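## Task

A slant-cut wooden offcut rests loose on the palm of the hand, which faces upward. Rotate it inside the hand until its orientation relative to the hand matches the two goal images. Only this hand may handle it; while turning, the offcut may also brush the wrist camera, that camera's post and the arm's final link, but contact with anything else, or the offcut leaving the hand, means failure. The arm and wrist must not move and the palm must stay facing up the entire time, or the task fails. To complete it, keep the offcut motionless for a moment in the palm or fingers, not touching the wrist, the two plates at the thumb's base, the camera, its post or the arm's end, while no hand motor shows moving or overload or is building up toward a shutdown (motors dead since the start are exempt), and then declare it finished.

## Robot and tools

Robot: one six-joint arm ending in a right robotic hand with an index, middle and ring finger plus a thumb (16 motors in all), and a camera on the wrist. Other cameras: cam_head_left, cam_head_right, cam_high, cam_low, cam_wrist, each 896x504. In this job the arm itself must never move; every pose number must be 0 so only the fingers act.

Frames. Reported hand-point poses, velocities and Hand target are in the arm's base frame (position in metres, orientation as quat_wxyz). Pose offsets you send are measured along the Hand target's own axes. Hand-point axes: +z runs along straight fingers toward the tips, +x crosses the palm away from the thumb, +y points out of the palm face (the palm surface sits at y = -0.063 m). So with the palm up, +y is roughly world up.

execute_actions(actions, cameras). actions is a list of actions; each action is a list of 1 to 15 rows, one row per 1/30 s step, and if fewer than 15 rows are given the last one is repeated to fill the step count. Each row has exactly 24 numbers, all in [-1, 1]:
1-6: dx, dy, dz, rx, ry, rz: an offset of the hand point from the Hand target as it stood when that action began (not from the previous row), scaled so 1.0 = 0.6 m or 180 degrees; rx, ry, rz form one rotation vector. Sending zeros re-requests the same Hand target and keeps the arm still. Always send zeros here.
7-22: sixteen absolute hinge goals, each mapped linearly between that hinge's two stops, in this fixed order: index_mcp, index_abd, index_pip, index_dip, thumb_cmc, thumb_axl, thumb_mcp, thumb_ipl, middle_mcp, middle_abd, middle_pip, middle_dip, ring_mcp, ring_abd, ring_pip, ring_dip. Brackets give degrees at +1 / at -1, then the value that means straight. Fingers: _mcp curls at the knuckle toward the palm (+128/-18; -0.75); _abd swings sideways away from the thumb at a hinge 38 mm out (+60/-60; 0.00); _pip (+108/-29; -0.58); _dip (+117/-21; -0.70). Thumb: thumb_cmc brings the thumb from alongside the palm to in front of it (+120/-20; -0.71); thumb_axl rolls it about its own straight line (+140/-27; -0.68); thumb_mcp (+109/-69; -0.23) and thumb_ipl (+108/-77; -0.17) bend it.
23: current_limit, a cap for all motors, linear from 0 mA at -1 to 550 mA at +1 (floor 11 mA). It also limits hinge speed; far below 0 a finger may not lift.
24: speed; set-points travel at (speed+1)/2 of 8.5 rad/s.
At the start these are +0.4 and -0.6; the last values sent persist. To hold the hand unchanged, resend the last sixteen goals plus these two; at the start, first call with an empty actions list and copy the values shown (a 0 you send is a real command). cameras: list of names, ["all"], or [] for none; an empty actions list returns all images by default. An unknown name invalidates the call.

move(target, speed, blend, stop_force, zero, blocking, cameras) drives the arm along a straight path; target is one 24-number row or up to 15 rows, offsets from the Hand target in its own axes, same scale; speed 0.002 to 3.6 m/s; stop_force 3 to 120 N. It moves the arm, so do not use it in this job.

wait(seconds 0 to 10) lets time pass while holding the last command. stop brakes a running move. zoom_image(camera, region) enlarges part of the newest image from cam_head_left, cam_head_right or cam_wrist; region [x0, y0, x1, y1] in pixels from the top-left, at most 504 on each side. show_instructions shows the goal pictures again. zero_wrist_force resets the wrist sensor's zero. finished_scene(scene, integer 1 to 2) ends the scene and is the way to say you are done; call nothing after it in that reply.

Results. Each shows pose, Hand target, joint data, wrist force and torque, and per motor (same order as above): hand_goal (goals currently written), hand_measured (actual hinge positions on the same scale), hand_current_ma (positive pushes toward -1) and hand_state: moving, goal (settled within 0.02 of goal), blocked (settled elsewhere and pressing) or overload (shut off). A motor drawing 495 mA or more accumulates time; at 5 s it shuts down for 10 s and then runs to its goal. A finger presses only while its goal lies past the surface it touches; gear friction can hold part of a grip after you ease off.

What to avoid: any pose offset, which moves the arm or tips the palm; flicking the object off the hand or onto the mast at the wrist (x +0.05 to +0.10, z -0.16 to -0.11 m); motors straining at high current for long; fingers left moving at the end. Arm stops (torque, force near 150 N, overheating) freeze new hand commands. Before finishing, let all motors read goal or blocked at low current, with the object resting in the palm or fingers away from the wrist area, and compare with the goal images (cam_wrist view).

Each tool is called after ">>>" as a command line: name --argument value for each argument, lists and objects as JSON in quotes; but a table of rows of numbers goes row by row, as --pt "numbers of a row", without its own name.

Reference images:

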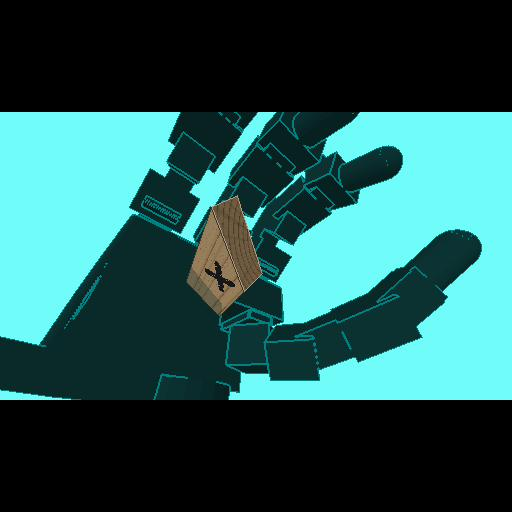

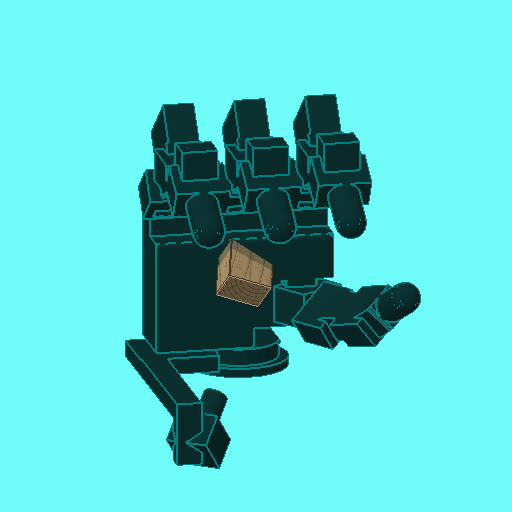

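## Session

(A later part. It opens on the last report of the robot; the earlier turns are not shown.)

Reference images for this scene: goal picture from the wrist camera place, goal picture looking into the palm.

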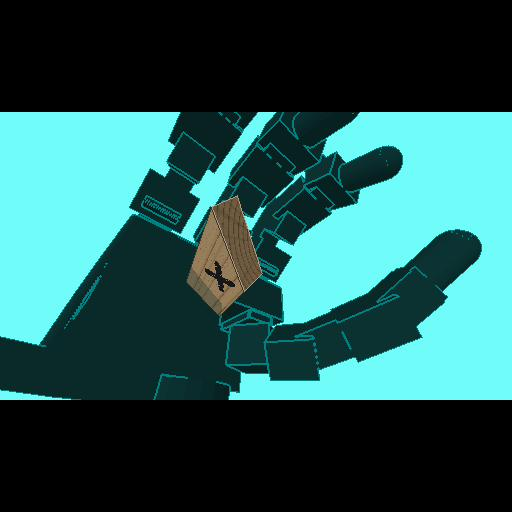

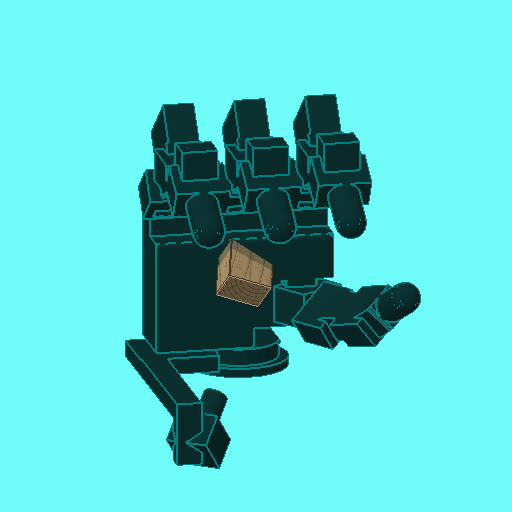

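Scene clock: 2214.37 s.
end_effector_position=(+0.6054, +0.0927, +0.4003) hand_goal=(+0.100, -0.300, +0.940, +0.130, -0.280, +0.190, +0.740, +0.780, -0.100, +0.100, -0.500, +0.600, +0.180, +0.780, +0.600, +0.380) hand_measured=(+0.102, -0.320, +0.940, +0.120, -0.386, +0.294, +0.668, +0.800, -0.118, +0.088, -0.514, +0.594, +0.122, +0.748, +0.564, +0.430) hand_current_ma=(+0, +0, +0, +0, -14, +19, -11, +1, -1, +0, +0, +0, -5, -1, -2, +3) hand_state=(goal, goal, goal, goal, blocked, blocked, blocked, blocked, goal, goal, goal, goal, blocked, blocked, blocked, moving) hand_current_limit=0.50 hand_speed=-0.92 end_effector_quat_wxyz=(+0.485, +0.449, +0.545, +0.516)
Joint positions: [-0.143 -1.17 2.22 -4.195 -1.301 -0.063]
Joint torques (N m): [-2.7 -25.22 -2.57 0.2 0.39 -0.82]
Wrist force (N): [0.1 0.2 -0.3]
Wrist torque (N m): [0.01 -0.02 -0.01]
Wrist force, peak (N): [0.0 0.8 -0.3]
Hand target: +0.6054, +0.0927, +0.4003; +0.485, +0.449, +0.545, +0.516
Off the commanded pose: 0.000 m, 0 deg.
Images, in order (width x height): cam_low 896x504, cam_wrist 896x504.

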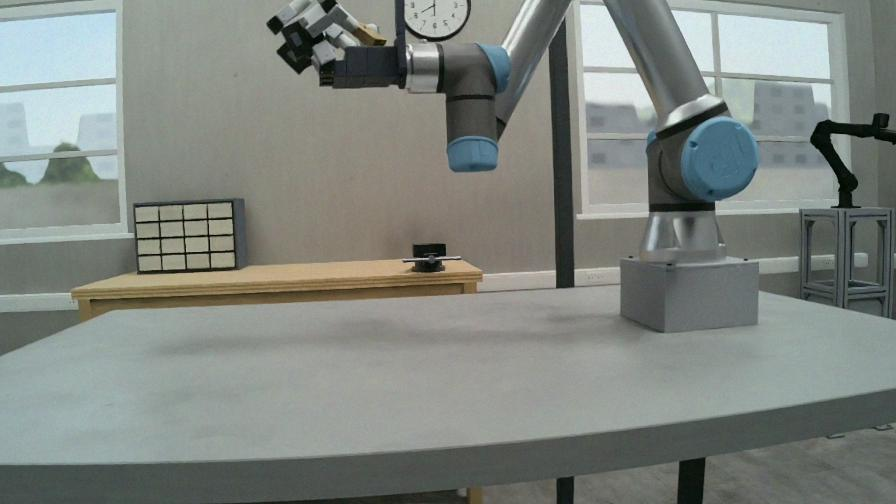

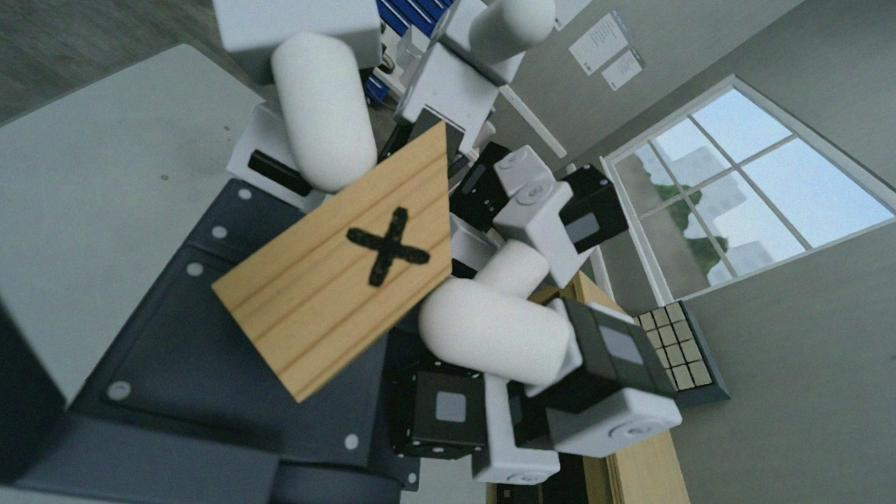

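>>> execute_actions --actions '[[[0,0,0,0,0,0,0.1,-0.3,0.94,0.13,-0.29,0.2,0.71,0.72,-0.1,0.1,-0.5,0.6,0.2,0.9,0.52,0.42,0.5,-0.92]],[[0,0,0,0,0,0,0.1,-0.3,0.94,0.13,-0.29,0.22,0.69,0.66,-0.1,0.1,-0.5,0.6,0.2,1.0,0.46,0.44,0.5,-0.92]]]' --cameras '["cam_wrist","cam_low"]'

>>> zoom_image --camera "cam_low" --region '[270, 0, 430, 100]'

Scene clock: 2250.27 s.
end_effector_position=(+0.6054, +0.0927, +0.4003) hand_goal=(+0.100, -0.300, +0.940, +0.130, -0.290, +0.220, +0.690, +0.660, -0.100, +0.100, -0.500, +0.600, +0.200, +1.000, +0.460, +0.440) hand_measured=(+0.102, -0.320, +0.940, +0.120, -0.374, +0.278, +0.670, +0.690, -0.118, +0.088, -0.514, +0.594, +0.122, +0.990, +0.440, +0.434) hand_current_ma=(+0, +0, +0, +0, -9, +6, -1, +2, -1, +0, +0, +0, -8, +0, -1, +0) hand_state=(goal, goal, goal, goal, blocked, blocked, goal, blocked, goal, goal, goal, goal, blocked, goal, goal, goal) hand_current_limit=0.50 hand_speed=-0.92 end_effector_quat_wxyz=(+0.485, +0.449, +0.545, +0.516)
Joint positions: [-0.143 -1.17 2.22 -4.195 -1.301 -0.063]
Joint torques (N m): [-3.14 -25.35 -1.95 0.14 0.55 -0.87]
Wrist force (N): [-0.1 0.3 -0.1]
Wrist torque (N m): [0.00 0.01 -0.02]
Wrist force, peak (N): [-0.1 0.7 -0.3]
Hand target: +0.6054, +0.0927, +0.4003; +0.485, +0.449, +0.545, +0.516
Off the commanded pose: 0.000 m, 0 deg.
Images, in order (width x height): cam_low 896x504, cam_wrist 896x504.

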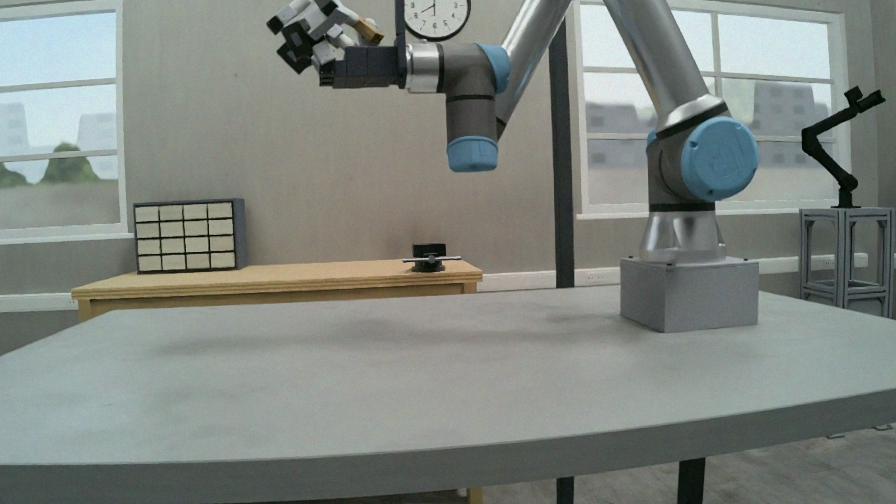

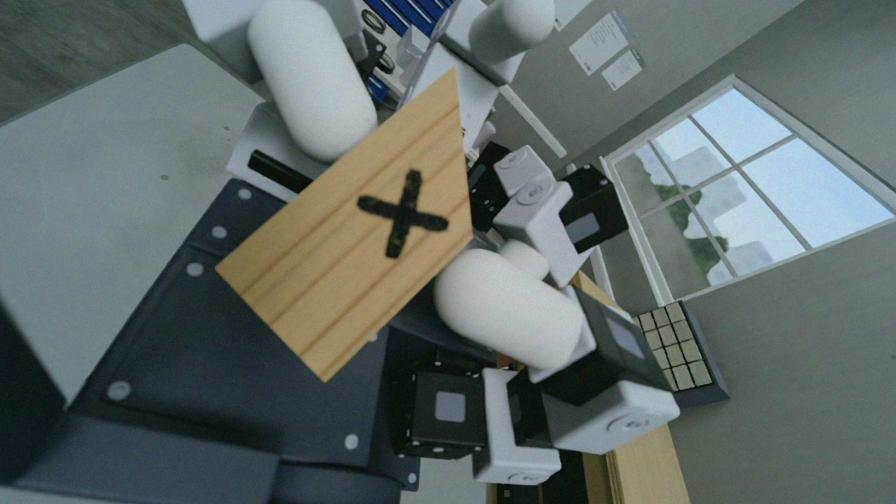

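Scaled by 3.150 from the camera's 896x504 image, which has a finer 1280x720 frame.

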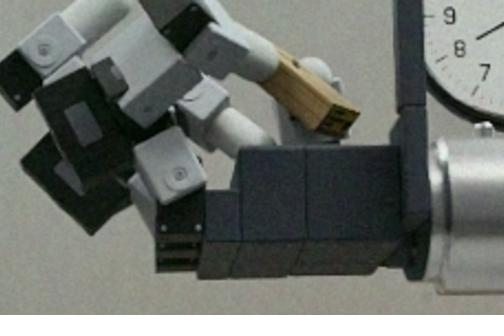

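>>> execute_actions --actions '[[[0,0,0,0,0,0,0.1,-0.3,0.94,0.13,-0.29,0.22,0.69,0.66,-0.6,0.0,-0.3,0.6,0.2,1.0,0.46,0.44,0.5,-0.5]],[[0,0,0,0,0,0,0.1,-0.3,0.94,0.13,-0.29,0.22,0.69,0.66,-0.6,-0.6,0.74,0.39,0.2,1.0,0.46,0.44,0.5,-0.4]],[[0,0,0,0,0,0,0.1,-0.3,0.94,0.13,-0.29,0.22,0.69,0.66,-0.45,-0.67,0.74,0.39,0.2,1.0,0.46,0.44,0.5,-0.8]]]' --cameras '["cam_wrist","cam_low","cam_high"]'

>>> zoom_image --camera "cam_low" --region '[270, 0, 430, 100]'

>>> zoom_image --camera "cam_high" --region '[545, 120, 665, 240]'

Scene clock: 2326.03 s.
end_effector_position=(+0.6054, +0.0927, +0.4003) hand_goal=(+0.100, -0.300, +0.940, +0.130, -0.290, +0.220, +0.690, +0.660, -0.450, -0.670, +0.740, +0.390, +0.200, +1.000, +0.460, +0.440) hand_measured=(+0.102, -0.320, +0.940, +0.120, -0.374, +0.278, +0.670, +0.690, -0.510, -0.656, +0.732, +0.402, +0.122, +0.990, +0.440, +0.434) hand_current_ma=(+0, +0, +0, +0, -9, +6, -1, +2, -5, +0, +0, +0, -8, +0, -1, +0) hand_state=(goal, goal, goal, goal, blocked, blocked, goal, blocked, blocked, goal, goal, goal, blocked, goal, goal, goal) hand_current_limit=0.50 hand_speed=-0.80 end_effector_quat_wxyz=(+0.485, +0.449, +0.545, +0.516)
Joint positions: [-0.143 -1.17 2.22 -4.195 -1.301 -0.063]
Joint torques (N m): [-3.4 -24.83 -1.45 0.32 0.65 -0.81]
Wrist force (N): [-0.3 0.2 -0.2]
Wrist torque (N m): [0.00 0.04 -0.04]
Wrist force, peak (N): [0.1 0.4 -0.7]
Hand target: +0.6054, +0.0927, +0.4003; +0.485, +0.449, +0.545, +0.516
Off the commanded pose: 0.000 m, 0 deg.
Images, in order (width x height): cam_high 896x504, cam_low 896x504, cam_wrist 896x504.

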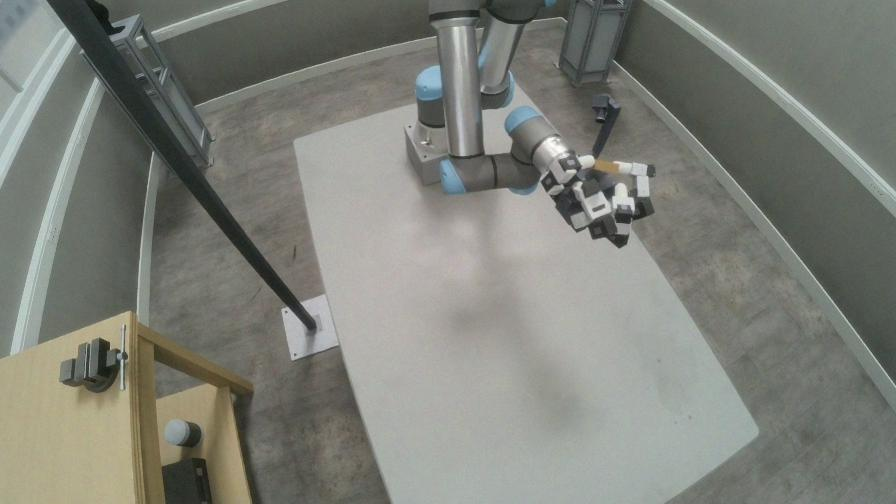

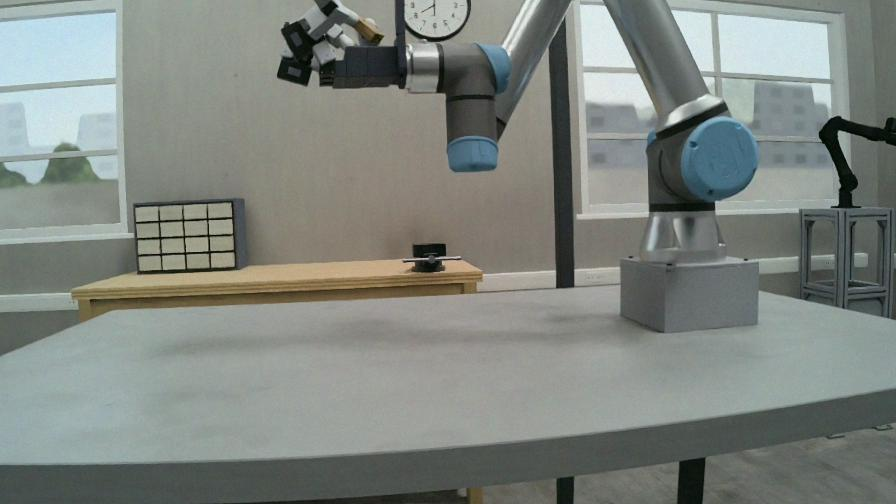

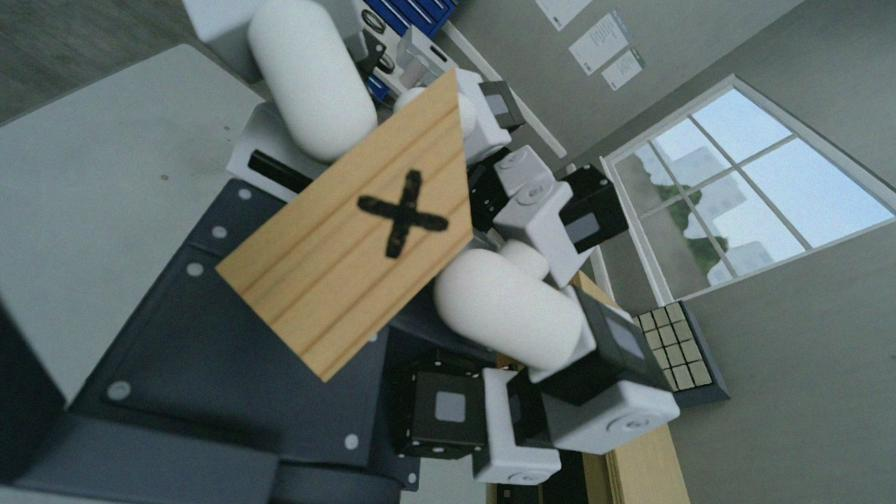

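Scaled by 3.150 from the camera's 896x504 image, which has a finer 1280x720 frame.

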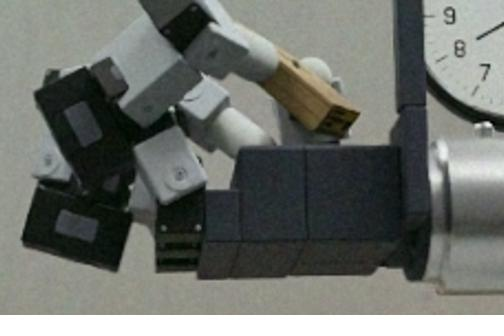

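Scaled by 4.200 from the camera's 896x504 image, which has a finer 1280x720 frame.

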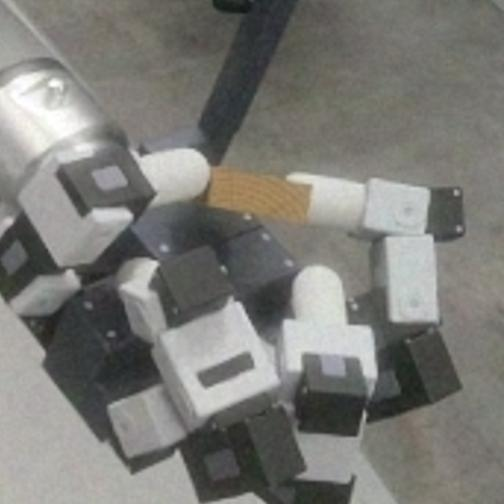

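>>> execute_actions --actions '[[[0,0,0,0,0,0,0.1,-0.3,0.94,0.13,-0.29,0.22,0.69,0.66,-0.28,-0.67,0.74,0.39,0.2,1.0,0.46,0.44,0.5,-0.88]],[[0,0,0,0,0,0,0.1,-0.3,0.94,0.13,-0.29,0.22,0.69,0.66,-0.14,-0.67,0.74,0.39,0.2,1.0,0.46,0.44,0.5,-0.9]]]' --cameras '["cam_wrist","cam_high"]'

>>> zoom_image --camera "cam_high" --region '[545, 120, 665, 240]'

Scene clock: 2337.63 s.
end_effector_position=(+0.6054, +0.0927, +0.4003) hand_goal=(+0.100, -0.300, +0.940, +0.130, -0.290, +0.220, +0.690, +0.660, -0.140, -0.670, +0.740, +0.390, +0.200, +1.000, +0.460, +0.440) hand_measured=(+0.102, -0.320, +0.940, +0.120, -0.374, +0.278, +0.670, +0.690, -0.186, -0.658, +0.734, +0.402, +0.122, +0.990, +0.440, +0.434) hand_current_ma=(+0, +0, +0, +0, -9, +6, -1, +2, -3, +0, +0, +0, -8, +0, -1, +0) hand_state=(goal, goal, goal, goal, blocked, blocked, goal, blocked, blocked, goal, goal, goal, blocked, goal, goal, goal) hand_current_limit=0.50 hand_speed=-0.90 end_effector_quat_wxyz=(+0.485, +0.449, +0.545, +0.516)
Joint positions: [-0.143 -1.17 2.22 -4.195 -1.301 -0.063]
Joint torques (N m): [-3.21 -25.94 -2.4 0.37 0.67 -0.7]
Wrist force (N): [0.3 0.5 -0.4]
Wrist torque (N m): [0.03 -0.04 0.02]
Wrist force, peak (N): [0.0 0.5 -0.7]
Hand target: +0.6054, +0.0927, +0.4003; +0.485, +0.449, +0.545, +0.516
Off the commanded pose: 0.000 m, 0 deg.
Images, in order (width x height): cam_high 896x504, cam_wrist 896x504.

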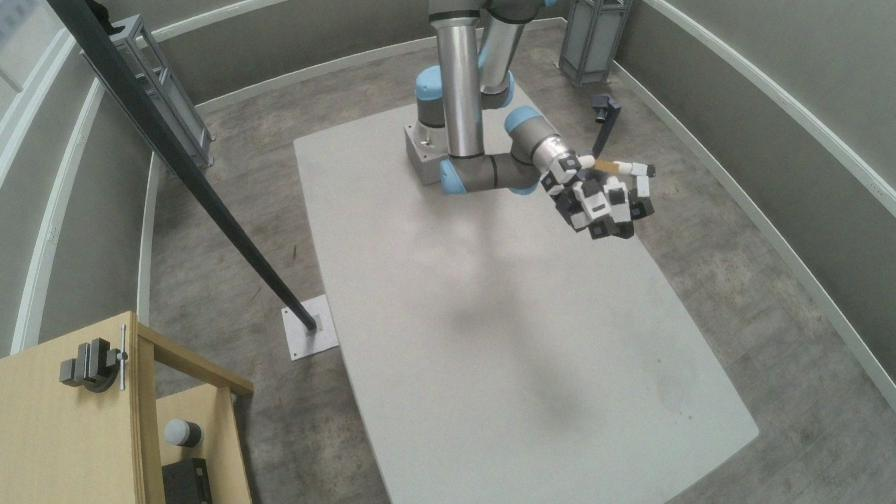

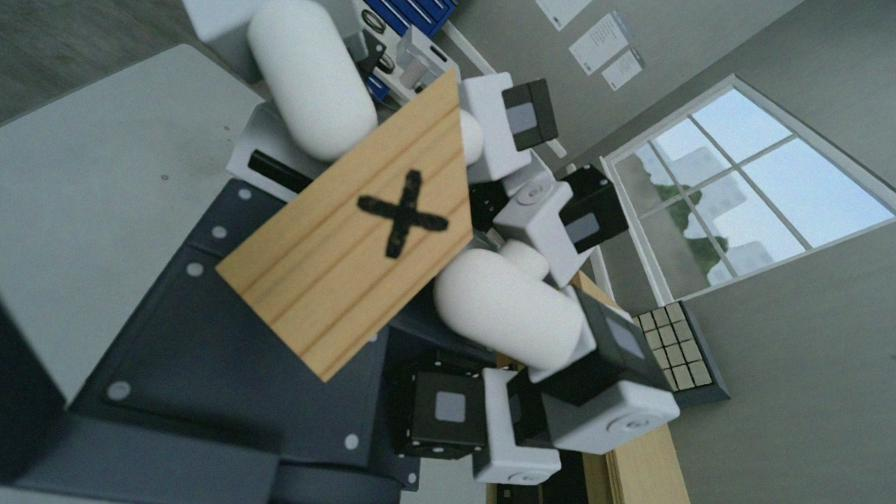

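Scaled by 4.200 from the camera's 896x504 image, which has a finer 1280x720 frame.

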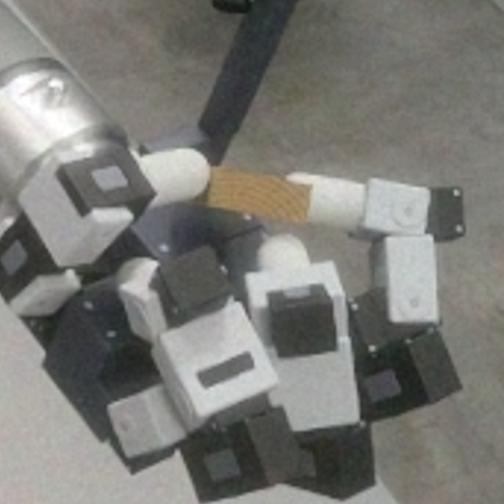

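>>> execute_actions --actions '[[[0,0,0,0,0,0,0.1,-0.3,0.94,0.13,-0.29,0.22,0.69,0.66,-0.05,-0.75,0.66,0.42,0.2,1.0,0.46,0.44,0.5,-0.9]],[[0,0,0,0,0,0,0.1,-0.3,0.94,0.13,-0.29,0.22,0.69,0.66,0.03,-0.85,0.58,0.44,0.2,1.0,0.46,0.44,0.5,-0.9]]]' --cameras '["cam_wrist","cam_high"]'

>>> zoom_image --camera "cam_high" --region '[545, 120, 665, 240]'

Scene clock: 2347.63 s.
end_effector_position=(+0.6054, +0.0927, +0.4003) hand_goal=(+0.100, -0.300, +0.940, +0.130, -0.290, +0.220, +0.690, +0.660, +0.030, -0.850, +0.580, +0.440, +0.200, +1.000, +0.460, +0.440) hand_measured=(+0.110, -0.342, +0.940, +0.120, -0.374, +0.278, +0.670, +0.690, -0.068, -0.730, +0.632, +0.432, +0.122, +0.990, +0.440, +0.434) hand_current_ma=(+0, -1, +0, +0, -9, +6, -1, +2, -13, +8, +4, +0, -8, +0, -1, +0) hand_state=(goal, blocked, goal, goal, blocked, blocked, goal, blocked, blocked, blocked, blocked, goal, blocked, goal, goal, goal) hand_current_limit=0.50 hand_speed=-0.90 end_effector_quat_wxyz=(+0.485, +0.449, +0.545, +0.516)
Joint positions: [-0.143 -1.17 2.22 -4.195 -1.301 -0.063]
Joint torques (N m): [-3.94 -25.9 -2.99 0.29 0.6 -0.75]
Wrist force (N): [-0.2 0.2 -0.3]
Wrist torque (N m): [-0.01 0.03 -0.03]
Wrist force, peak (N): [0.3 0.7 -0.3]
Hand target: +0.6054, +0.0927, +0.4003; +0.485, +0.449, +0.545, +0.516
Off the commanded pose: 0.000 m, 0 deg.
Images, in order (width x height): cam_high 896x504, cam_wrist 896x504.

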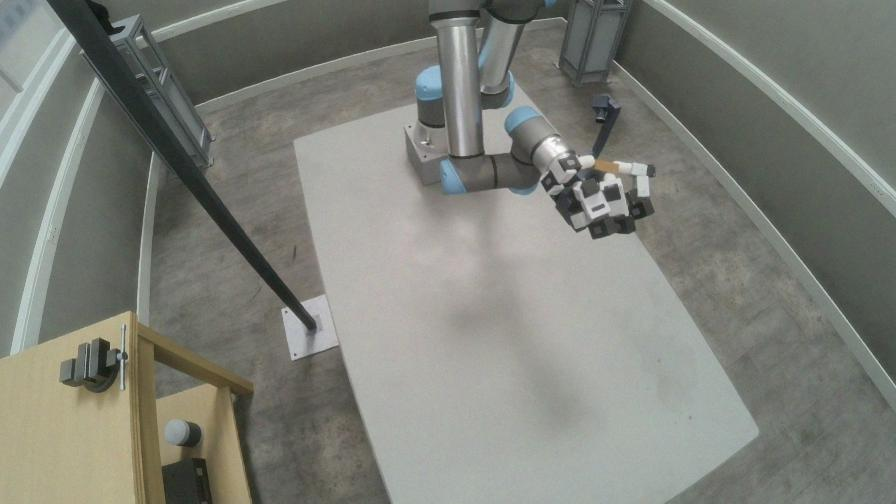

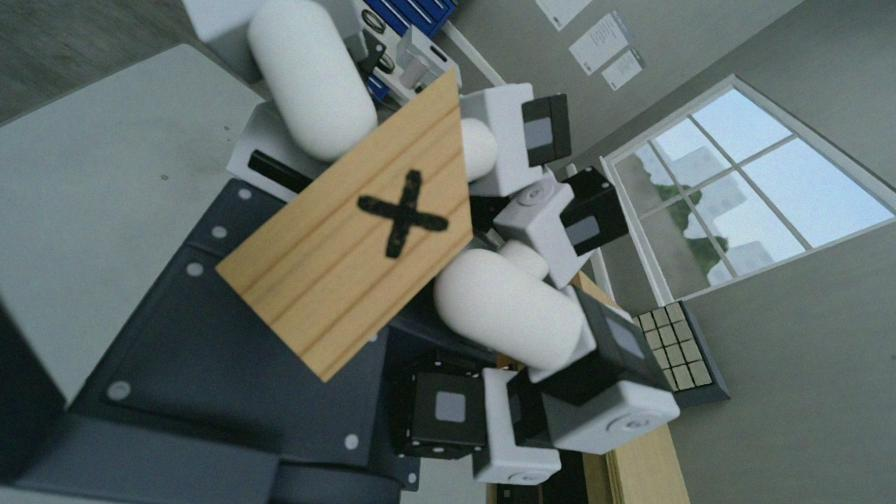

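Scaled by 4.200 from the camera's 896x504 image, which has a finer 1280x720 frame.

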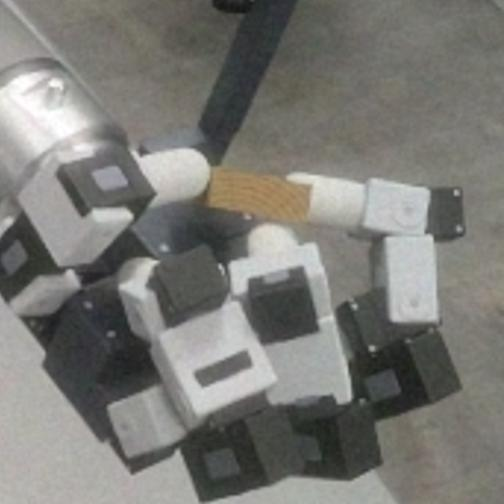

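>>> execute_actions --actions '[[[0,0,0,0,0,0,-0.5,-0.3,0.94,0.13,-0.29,0.22,0.69,0.66,-0.1,-0.73,0.62,0.43,0.2,1.0,0.46,0.44,0.5,-0.6]],[[0,0,0,0,0,0,-0.65,-0.4,0.2,0.0,-0.29,0.22,0.69,0.66,-0.05,-0.73,0.62,0.43,0.2,1.0,0.46,0.44,0.5,-0.6]],[[0,0,0,0,0,0,-0.65,-0.4,0.2,0.0,-0.29,0.22,0.69,0.66,0.05,-0.8,0.58,0.44,0.2,1.0,0.46,0.44,0.5,-0.9]]]' --cameras '["cam_wrist","cam_high"]'

>>> zoom_image --camera "cam_high" --region '[545, 120, 665, 240]'

Scene clock: 2361.13 s.
end_effector_position=(+0.6054, +0.0927, +0.4003) hand_goal=(-0.650, -0.400, +0.200, +0.000, -0.290, +0.220, +0.690, +0.660, +0.050, -0.800, +0.580, +0.440, +0.200, +1.000, +0.460, +0.440) hand_measured=(-0.672, -0.382, +0.206, +0.012, -0.374, +0.278, +0.670, +0.690, -0.006, -0.792, +0.600, +0.436, +0.128, +0.992, +0.436, +0.434) hand_current_ma=(-1, +0, +0, +0, -9, +6, -1, +2, -5, +0, +1, +0, -7, +0, -1, +0) hand_state=(blocked, goal, goal, goal, blocked, blocked, goal, blocked, blocked, goal, blocked, goal, blocked, goal, blocked, goal) hand_current_limit=0.50 hand_speed=-0.90 end_effector_quat_wxyz=(+0.485, +0.449, +0.545, +0.516)
Joint positions: [-0.143 -1.17 2.22 -4.195 -1.301 -0.063]
Joint torques (N m): [-4.09 -25.52 -3.18 0.18 0.69 -0.79]
Wrist force (N): [-0.2 -0.1 -0.2]
Wrist torque (N m): [-0.02 0.02 -0.02]
Wrist force, peak (N): [0.2 0.4 -0.6]
Hand target: +0.6054, +0.0927, +0.4003; +0.485, +0.449, +0.545, +0.516
Off the commanded pose: 0.000 m, 0 deg.
Images, in order (width x height): cam_high 896x504, cam_wrist 896x504.

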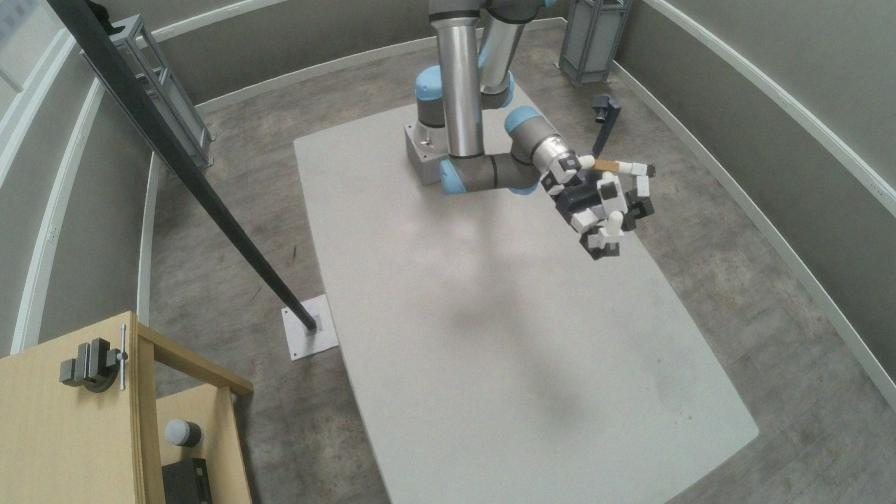

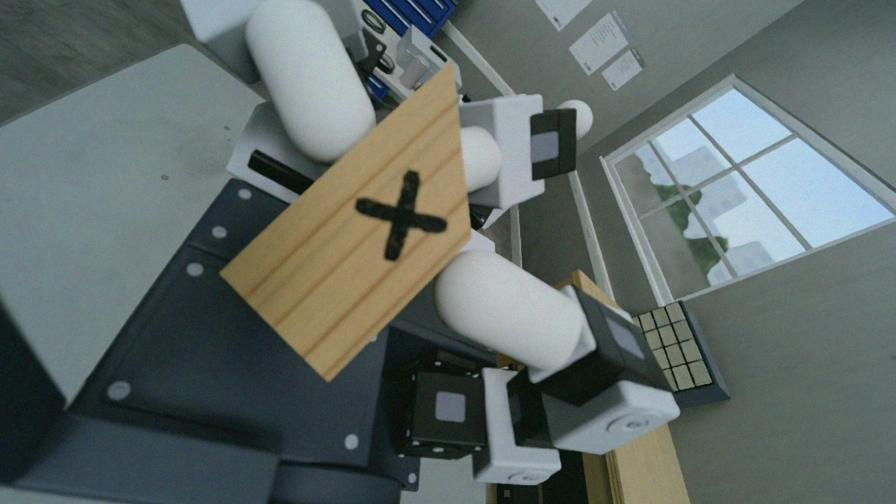

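Scaled by 4.200 from the camera's 896x504 image, which has a finer 1280x720 frame.

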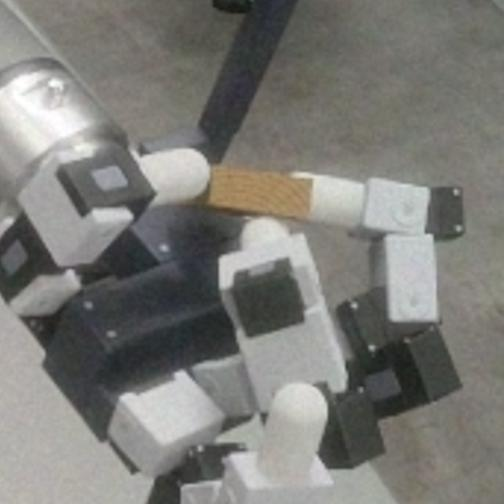

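>>> execute_actions --actions '[[[0,0,0,0,0,0,-0.65,-0.4,0.2,0.0,-0.29,0.22,0.69,0.66,0.12,-0.8,0.54,0.46,0.2,1.0,0.46,0.44,0.5,-0.9]],[[0,0,0,0,0,0,-0.65,-0.4,0.2,0.0,-0.29,0.22,0.69,0.66,0.22,-0.8,0.5,0.48,0.2,1.0,0.46,0.44,0.5,-0.9]]]' --cameras '["cam_wrist","cam_high"]'

>>> zoom_image --camera "cam_high" --region '[545, 120, 665, 240]'

Scene clock: 2370.07 s.
end_effector_position=(+0.6054, +0.0927, +0.4003) hand_goal=(-0.650, -0.400, +0.200, +0.000, -0.290, +0.220, +0.690, +0.660, +0.220, -0.800, +0.500, +0.480, +0.200, +1.000, +0.460, +0.440) hand_measured=(-0.672, -0.382, +0.206, +0.012, -0.374, +0.278, +0.670, +0.690, +0.114, -0.796, +0.538, +0.494, +0.142, +0.992, +0.422, +0.434) hand_current_ma=(-1, +0, +0, +0, -9, +6, -1, +2, -15, +0, +2, +0, -5, +0, -2, +0) hand_state=(blocked, goal, goal, goal, blocked, blocked, goal, blocked, blocked, goal, blocked, goal, blocked, goal, blocked, goal) hand_current_limit=0.50 hand_speed=-0.90 end_effector_quat_wxyz=(+0.485, +0.449, +0.545, +0.516)
Joint positions: [-0.143 -1.17 2.22 -4.195 -1.301 -0.063]
Joint torques (N m): [-4.57 -25.6 -2.06 0.09 0.98 -0.62]
Wrist force (N): [0.2 0.3 -0.2]
Wrist torque (N m): [0.02 -0.03 0.00]
Wrist force, peak (N): [-0.2 0.9 -0.2]
Hand target: +0.6054, +0.0927, +0.4003; +0.485, +0.449, +0.545, +0.516
Off the commanded pose: 0.000 m, 0 deg.
Images, in order (width x height): cam_high 896x504, cam_wrist 896x504.

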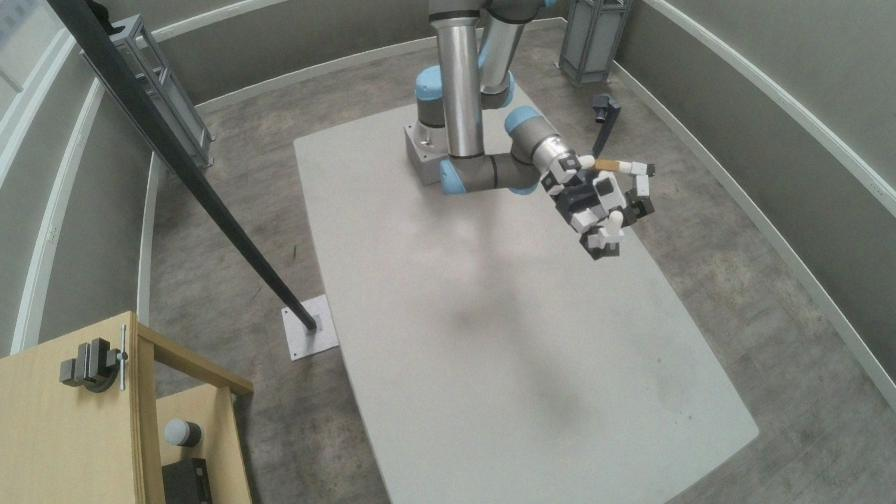

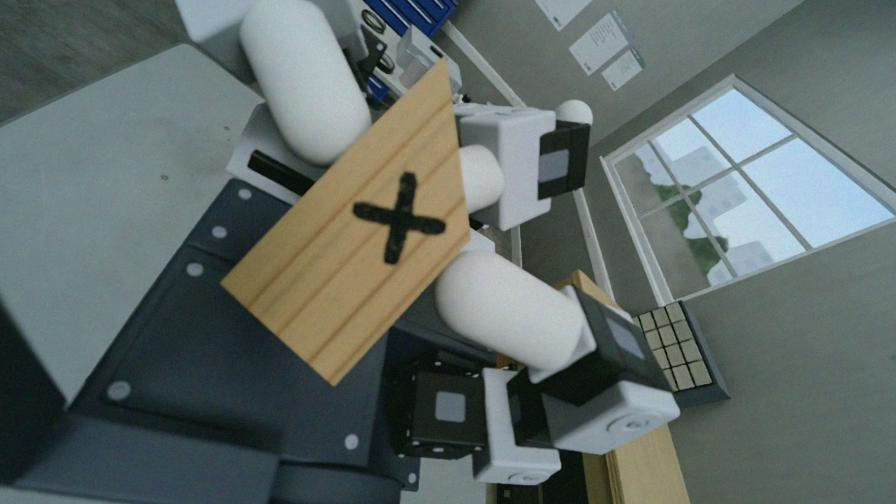

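Scaled by 4.200 from the camera's 896x504 image, which has a finer 1280x720 frame.

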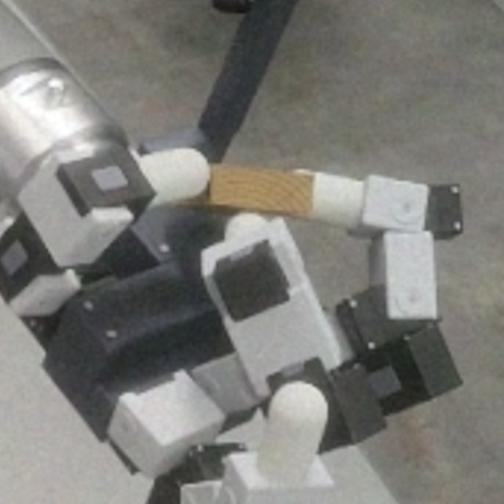

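>>> execute_actions --actions '[[[0,0,0,0,0,0,-0.65,-0.4,0.2,0.0,-0.29,0.22,0.69,0.66,-0.3,-0.78,0.66,0.39,0.2,1.0,0.46,0.44,0.5,-0.7]],[[0,0,0,0,0,0,-0.65,-0.4,0.2,0.0,-0.29,0.22,0.69,0.66,-0.1,-0.85,0.6,0.36,0.22,1.0,0.46,0.44,0.5,-0.85]],[[0,0,0,0,0,0,-0.65,-0.4,0.2,0.0,-0.29,0.22,0.69,0.66,-0.04,-0.95,0.5,0.32,0.22,1.0,0.46,0.44,0.5,-0.9]]]' --cameras '["cam_wrist","cam_high"]'

>>> zoom_image --camera "cam_high" --region '[545, 120, 665, 240]'

Scene clock: 2398.97 s.
end_effector_position=(+0.6054, +0.0927, +0.4003) hand_goal=(-0.650, -0.400, +0.200, +0.000, -0.290, +0.220, +0.690, +0.660, -0.040, -0.950, +0.500, +0.320, +0.220, +1.000, +0.460, +0.440) hand_measured=(-0.672, -0.382, +0.206, +0.012, -0.374, +0.278, +0.670, +0.688, -0.082, -0.940, +0.520, +0.334, +0.148, +0.994, +0.414, +0.430) hand_current_ma=(-1, +0, +0, +0, -9, +6, -1, +2, -3, +0, +1, +0, -7, +0, -3, +0) hand_state=(blocked, goal, goal, goal, blocked, blocked, goal, blocked, blocked, goal, goal, goal, blocked, goal, blocked, goal) hand_current_limit=0.50 hand_speed=-0.90 end_effector_quat_wxyz=(+0.485, +0.449, +0.545, +0.516)
Joint positions: [-0.143 -1.17 2.22 -4.195 -1.301 -0.063]
Joint torques (N m): [-4.57 -26.79 -2.84 0.3 0.93 -0.56]
Wrist force (N): [0.0 0.3 -0.2]
Wrist torque (N m): [0.03 -0.01 0.00]
Wrist force, peak (N): [0.0 0.4 -0.8]
Hand target: +0.6054, +0.0927, +0.4003; +0.485, +0.449, +0.545, +0.516
Off the commanded pose: 0.000 m, 0 deg.
Images, in order (width x height): cam_high 896x504, cam_wrist 896x504.

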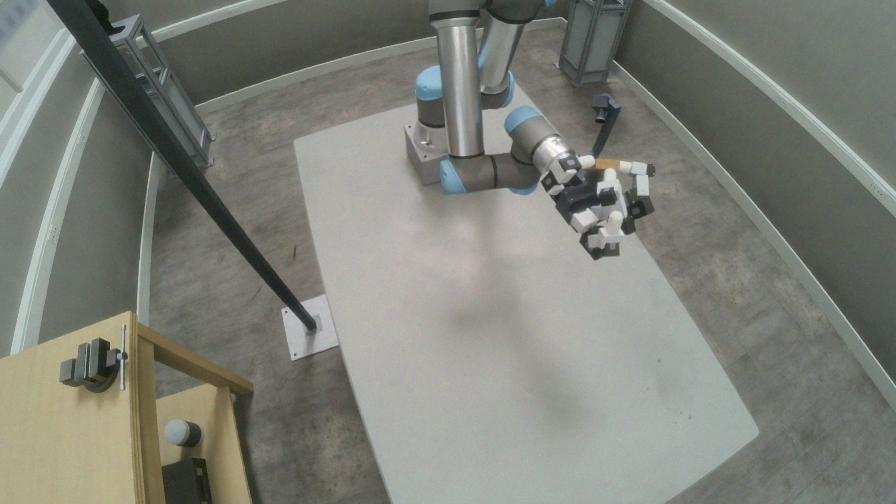

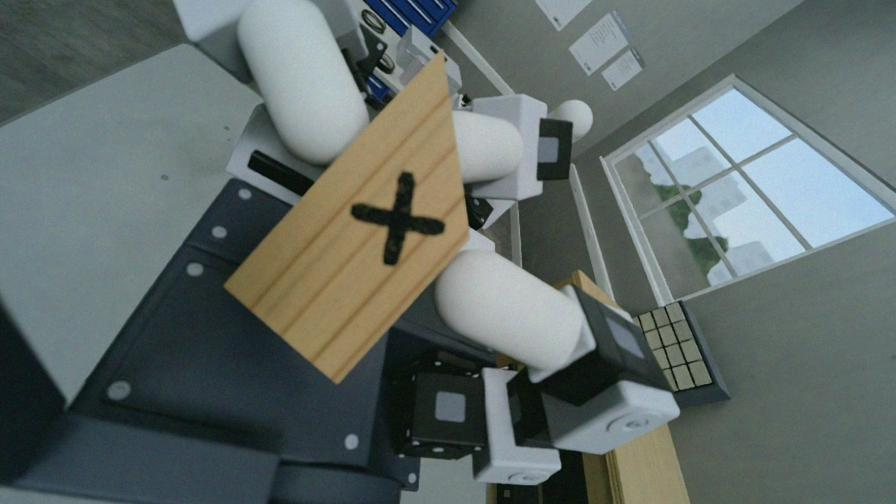

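Scaled by 4.200 from the camera's 896x504 image, which has a finer 1280x720 frame.

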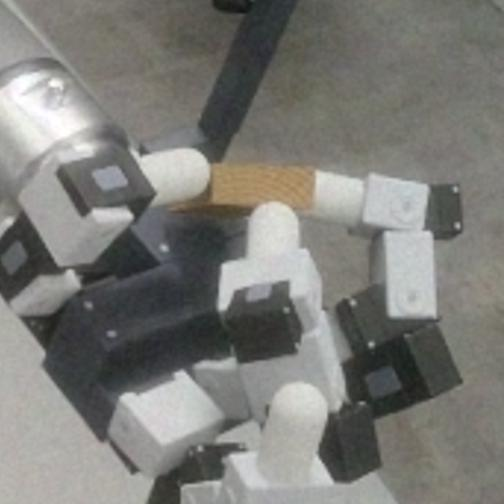

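>>> execute_actions --actions '[[[0,0,0,0,0,0,-0.65,-0.4,0.2,0.0,-0.29,0.22,0.69,0.66,0.06,-1.0,0.48,0.3,0.22,1.0,0.46,0.44,0.5,-0.9]],[[0,0,0,0,0,0,-0.65,-0.4,0.2,0.0,-0.29,0.22,0.69,0.66,0.16,-1.0,0.44,0.3,0.22,1.0,0.46,0.44,0.5,-0.9]]]' --cameras '["cam_wrist","cam_high","cam_low"]'

>>> zoom_image --camera "cam_high" --region '[545, 120, 665, 240]'

>>> zoom_image --camera "cam_low" --region '[270, 0, 430, 100]'

Scene clock: 2409.67 s.
end_effector_position=(+0.6054, +0.0927, +0.4003) hand_goal=(-0.650, -0.400, +0.200, +0.000, -0.290, +0.220, +0.690, +0.660, +0.160, -1.000, +0.440, +0.300, +0.220, +1.000, +0.460, +0.440) hand_measured=(-0.672, -0.382, +0.206, +0.012, -0.372, +0.278, +0.672, +0.688, +0.066, -0.998, +0.448, +0.312, +0.150, +0.994, +0.414, +0.430) hand_current_ma=(-1, +0, +0, +0, -9, +6, -1, +2, -12, +0, +0, +0, -7, +0, -3, +0) hand_state=(blocked, goal, goal, goal, blocked, blocked, goal, blocked, blocked, goal, goal, goal, blocked, goal, blocked, goal) hand_current_limit=0.50 hand_speed=-0.90 end_effector_quat_wxyz=(+0.485, +0.449, +0.545, +0.516)
Joint positions: [-0.143 -1.17 2.22 -4.195 -1.301 -0.063]
Joint torques (N m): [-4.09 -26.47 -3.32 0.15 0.98 -0.54]
Wrist force (N): [0.1 0.2 -0.4]
Wrist torque (N m): [0.02 0.00 0.00]
Wrist force, peak (N): [0.3 0.4 -0.7]
Hand target: +0.6054, +0.0927, +0.4003; +0.485, +0.449, +0.545, +0.516
Off the commanded pose: 0.000 m, 0 deg.
Images, in order (width x height): cam_high 896x504, cam_low 896x504, cam_wrist 896x504.

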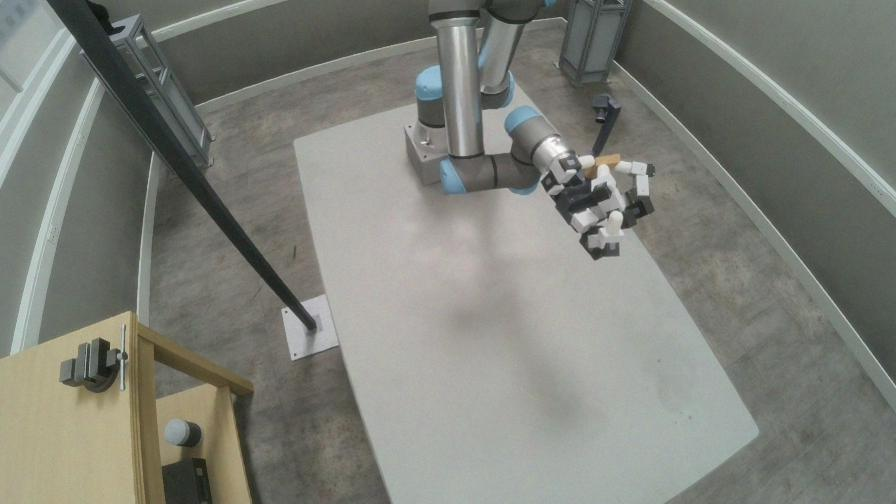

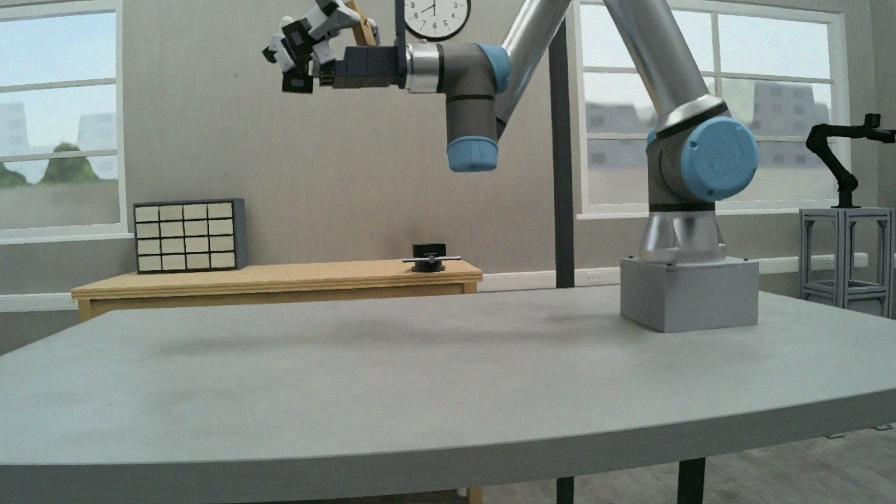

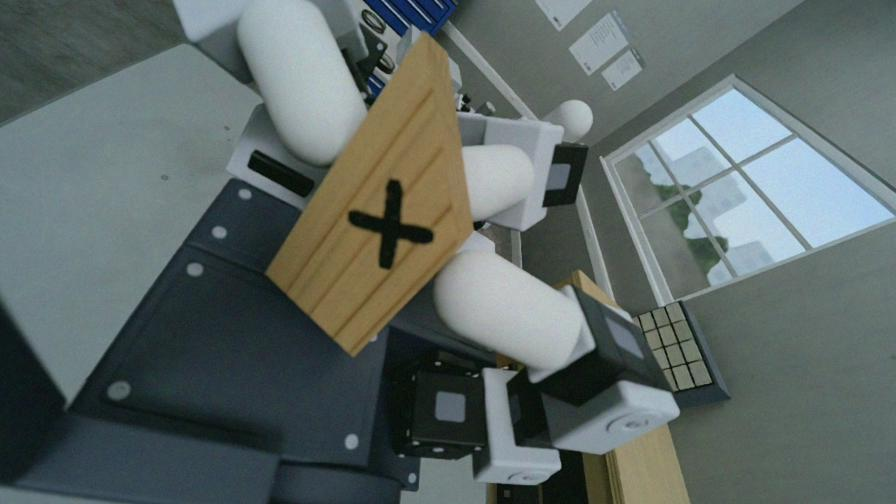

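Scaled by 4.200 from the camera's 896x504 image, which has a finer 1280x720 frame.

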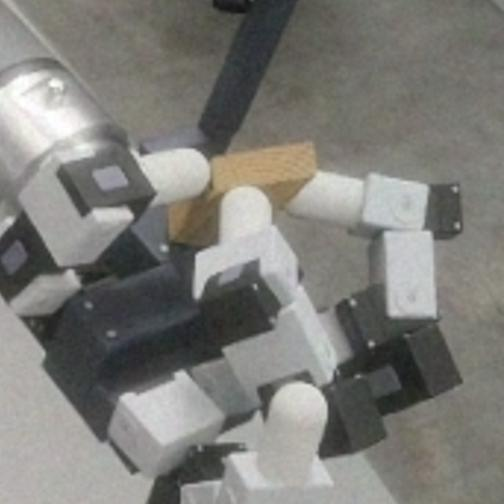

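Scaled by 3.150 from the camera's 896x504 image, which has a finer 1280x720 frame.

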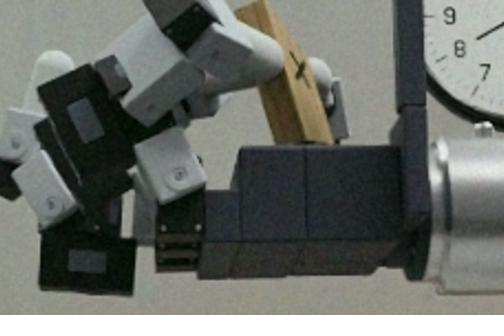

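>>> zoom_image --camera "cam_wrist" --region '[250, 20, 500, 370]'

Scaled by 1.440 from the camera's 896x504 image, which has a finer 1280x720 frame.

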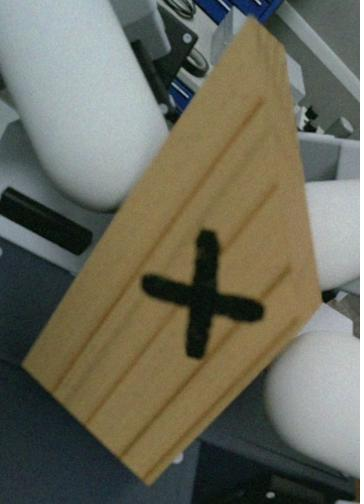

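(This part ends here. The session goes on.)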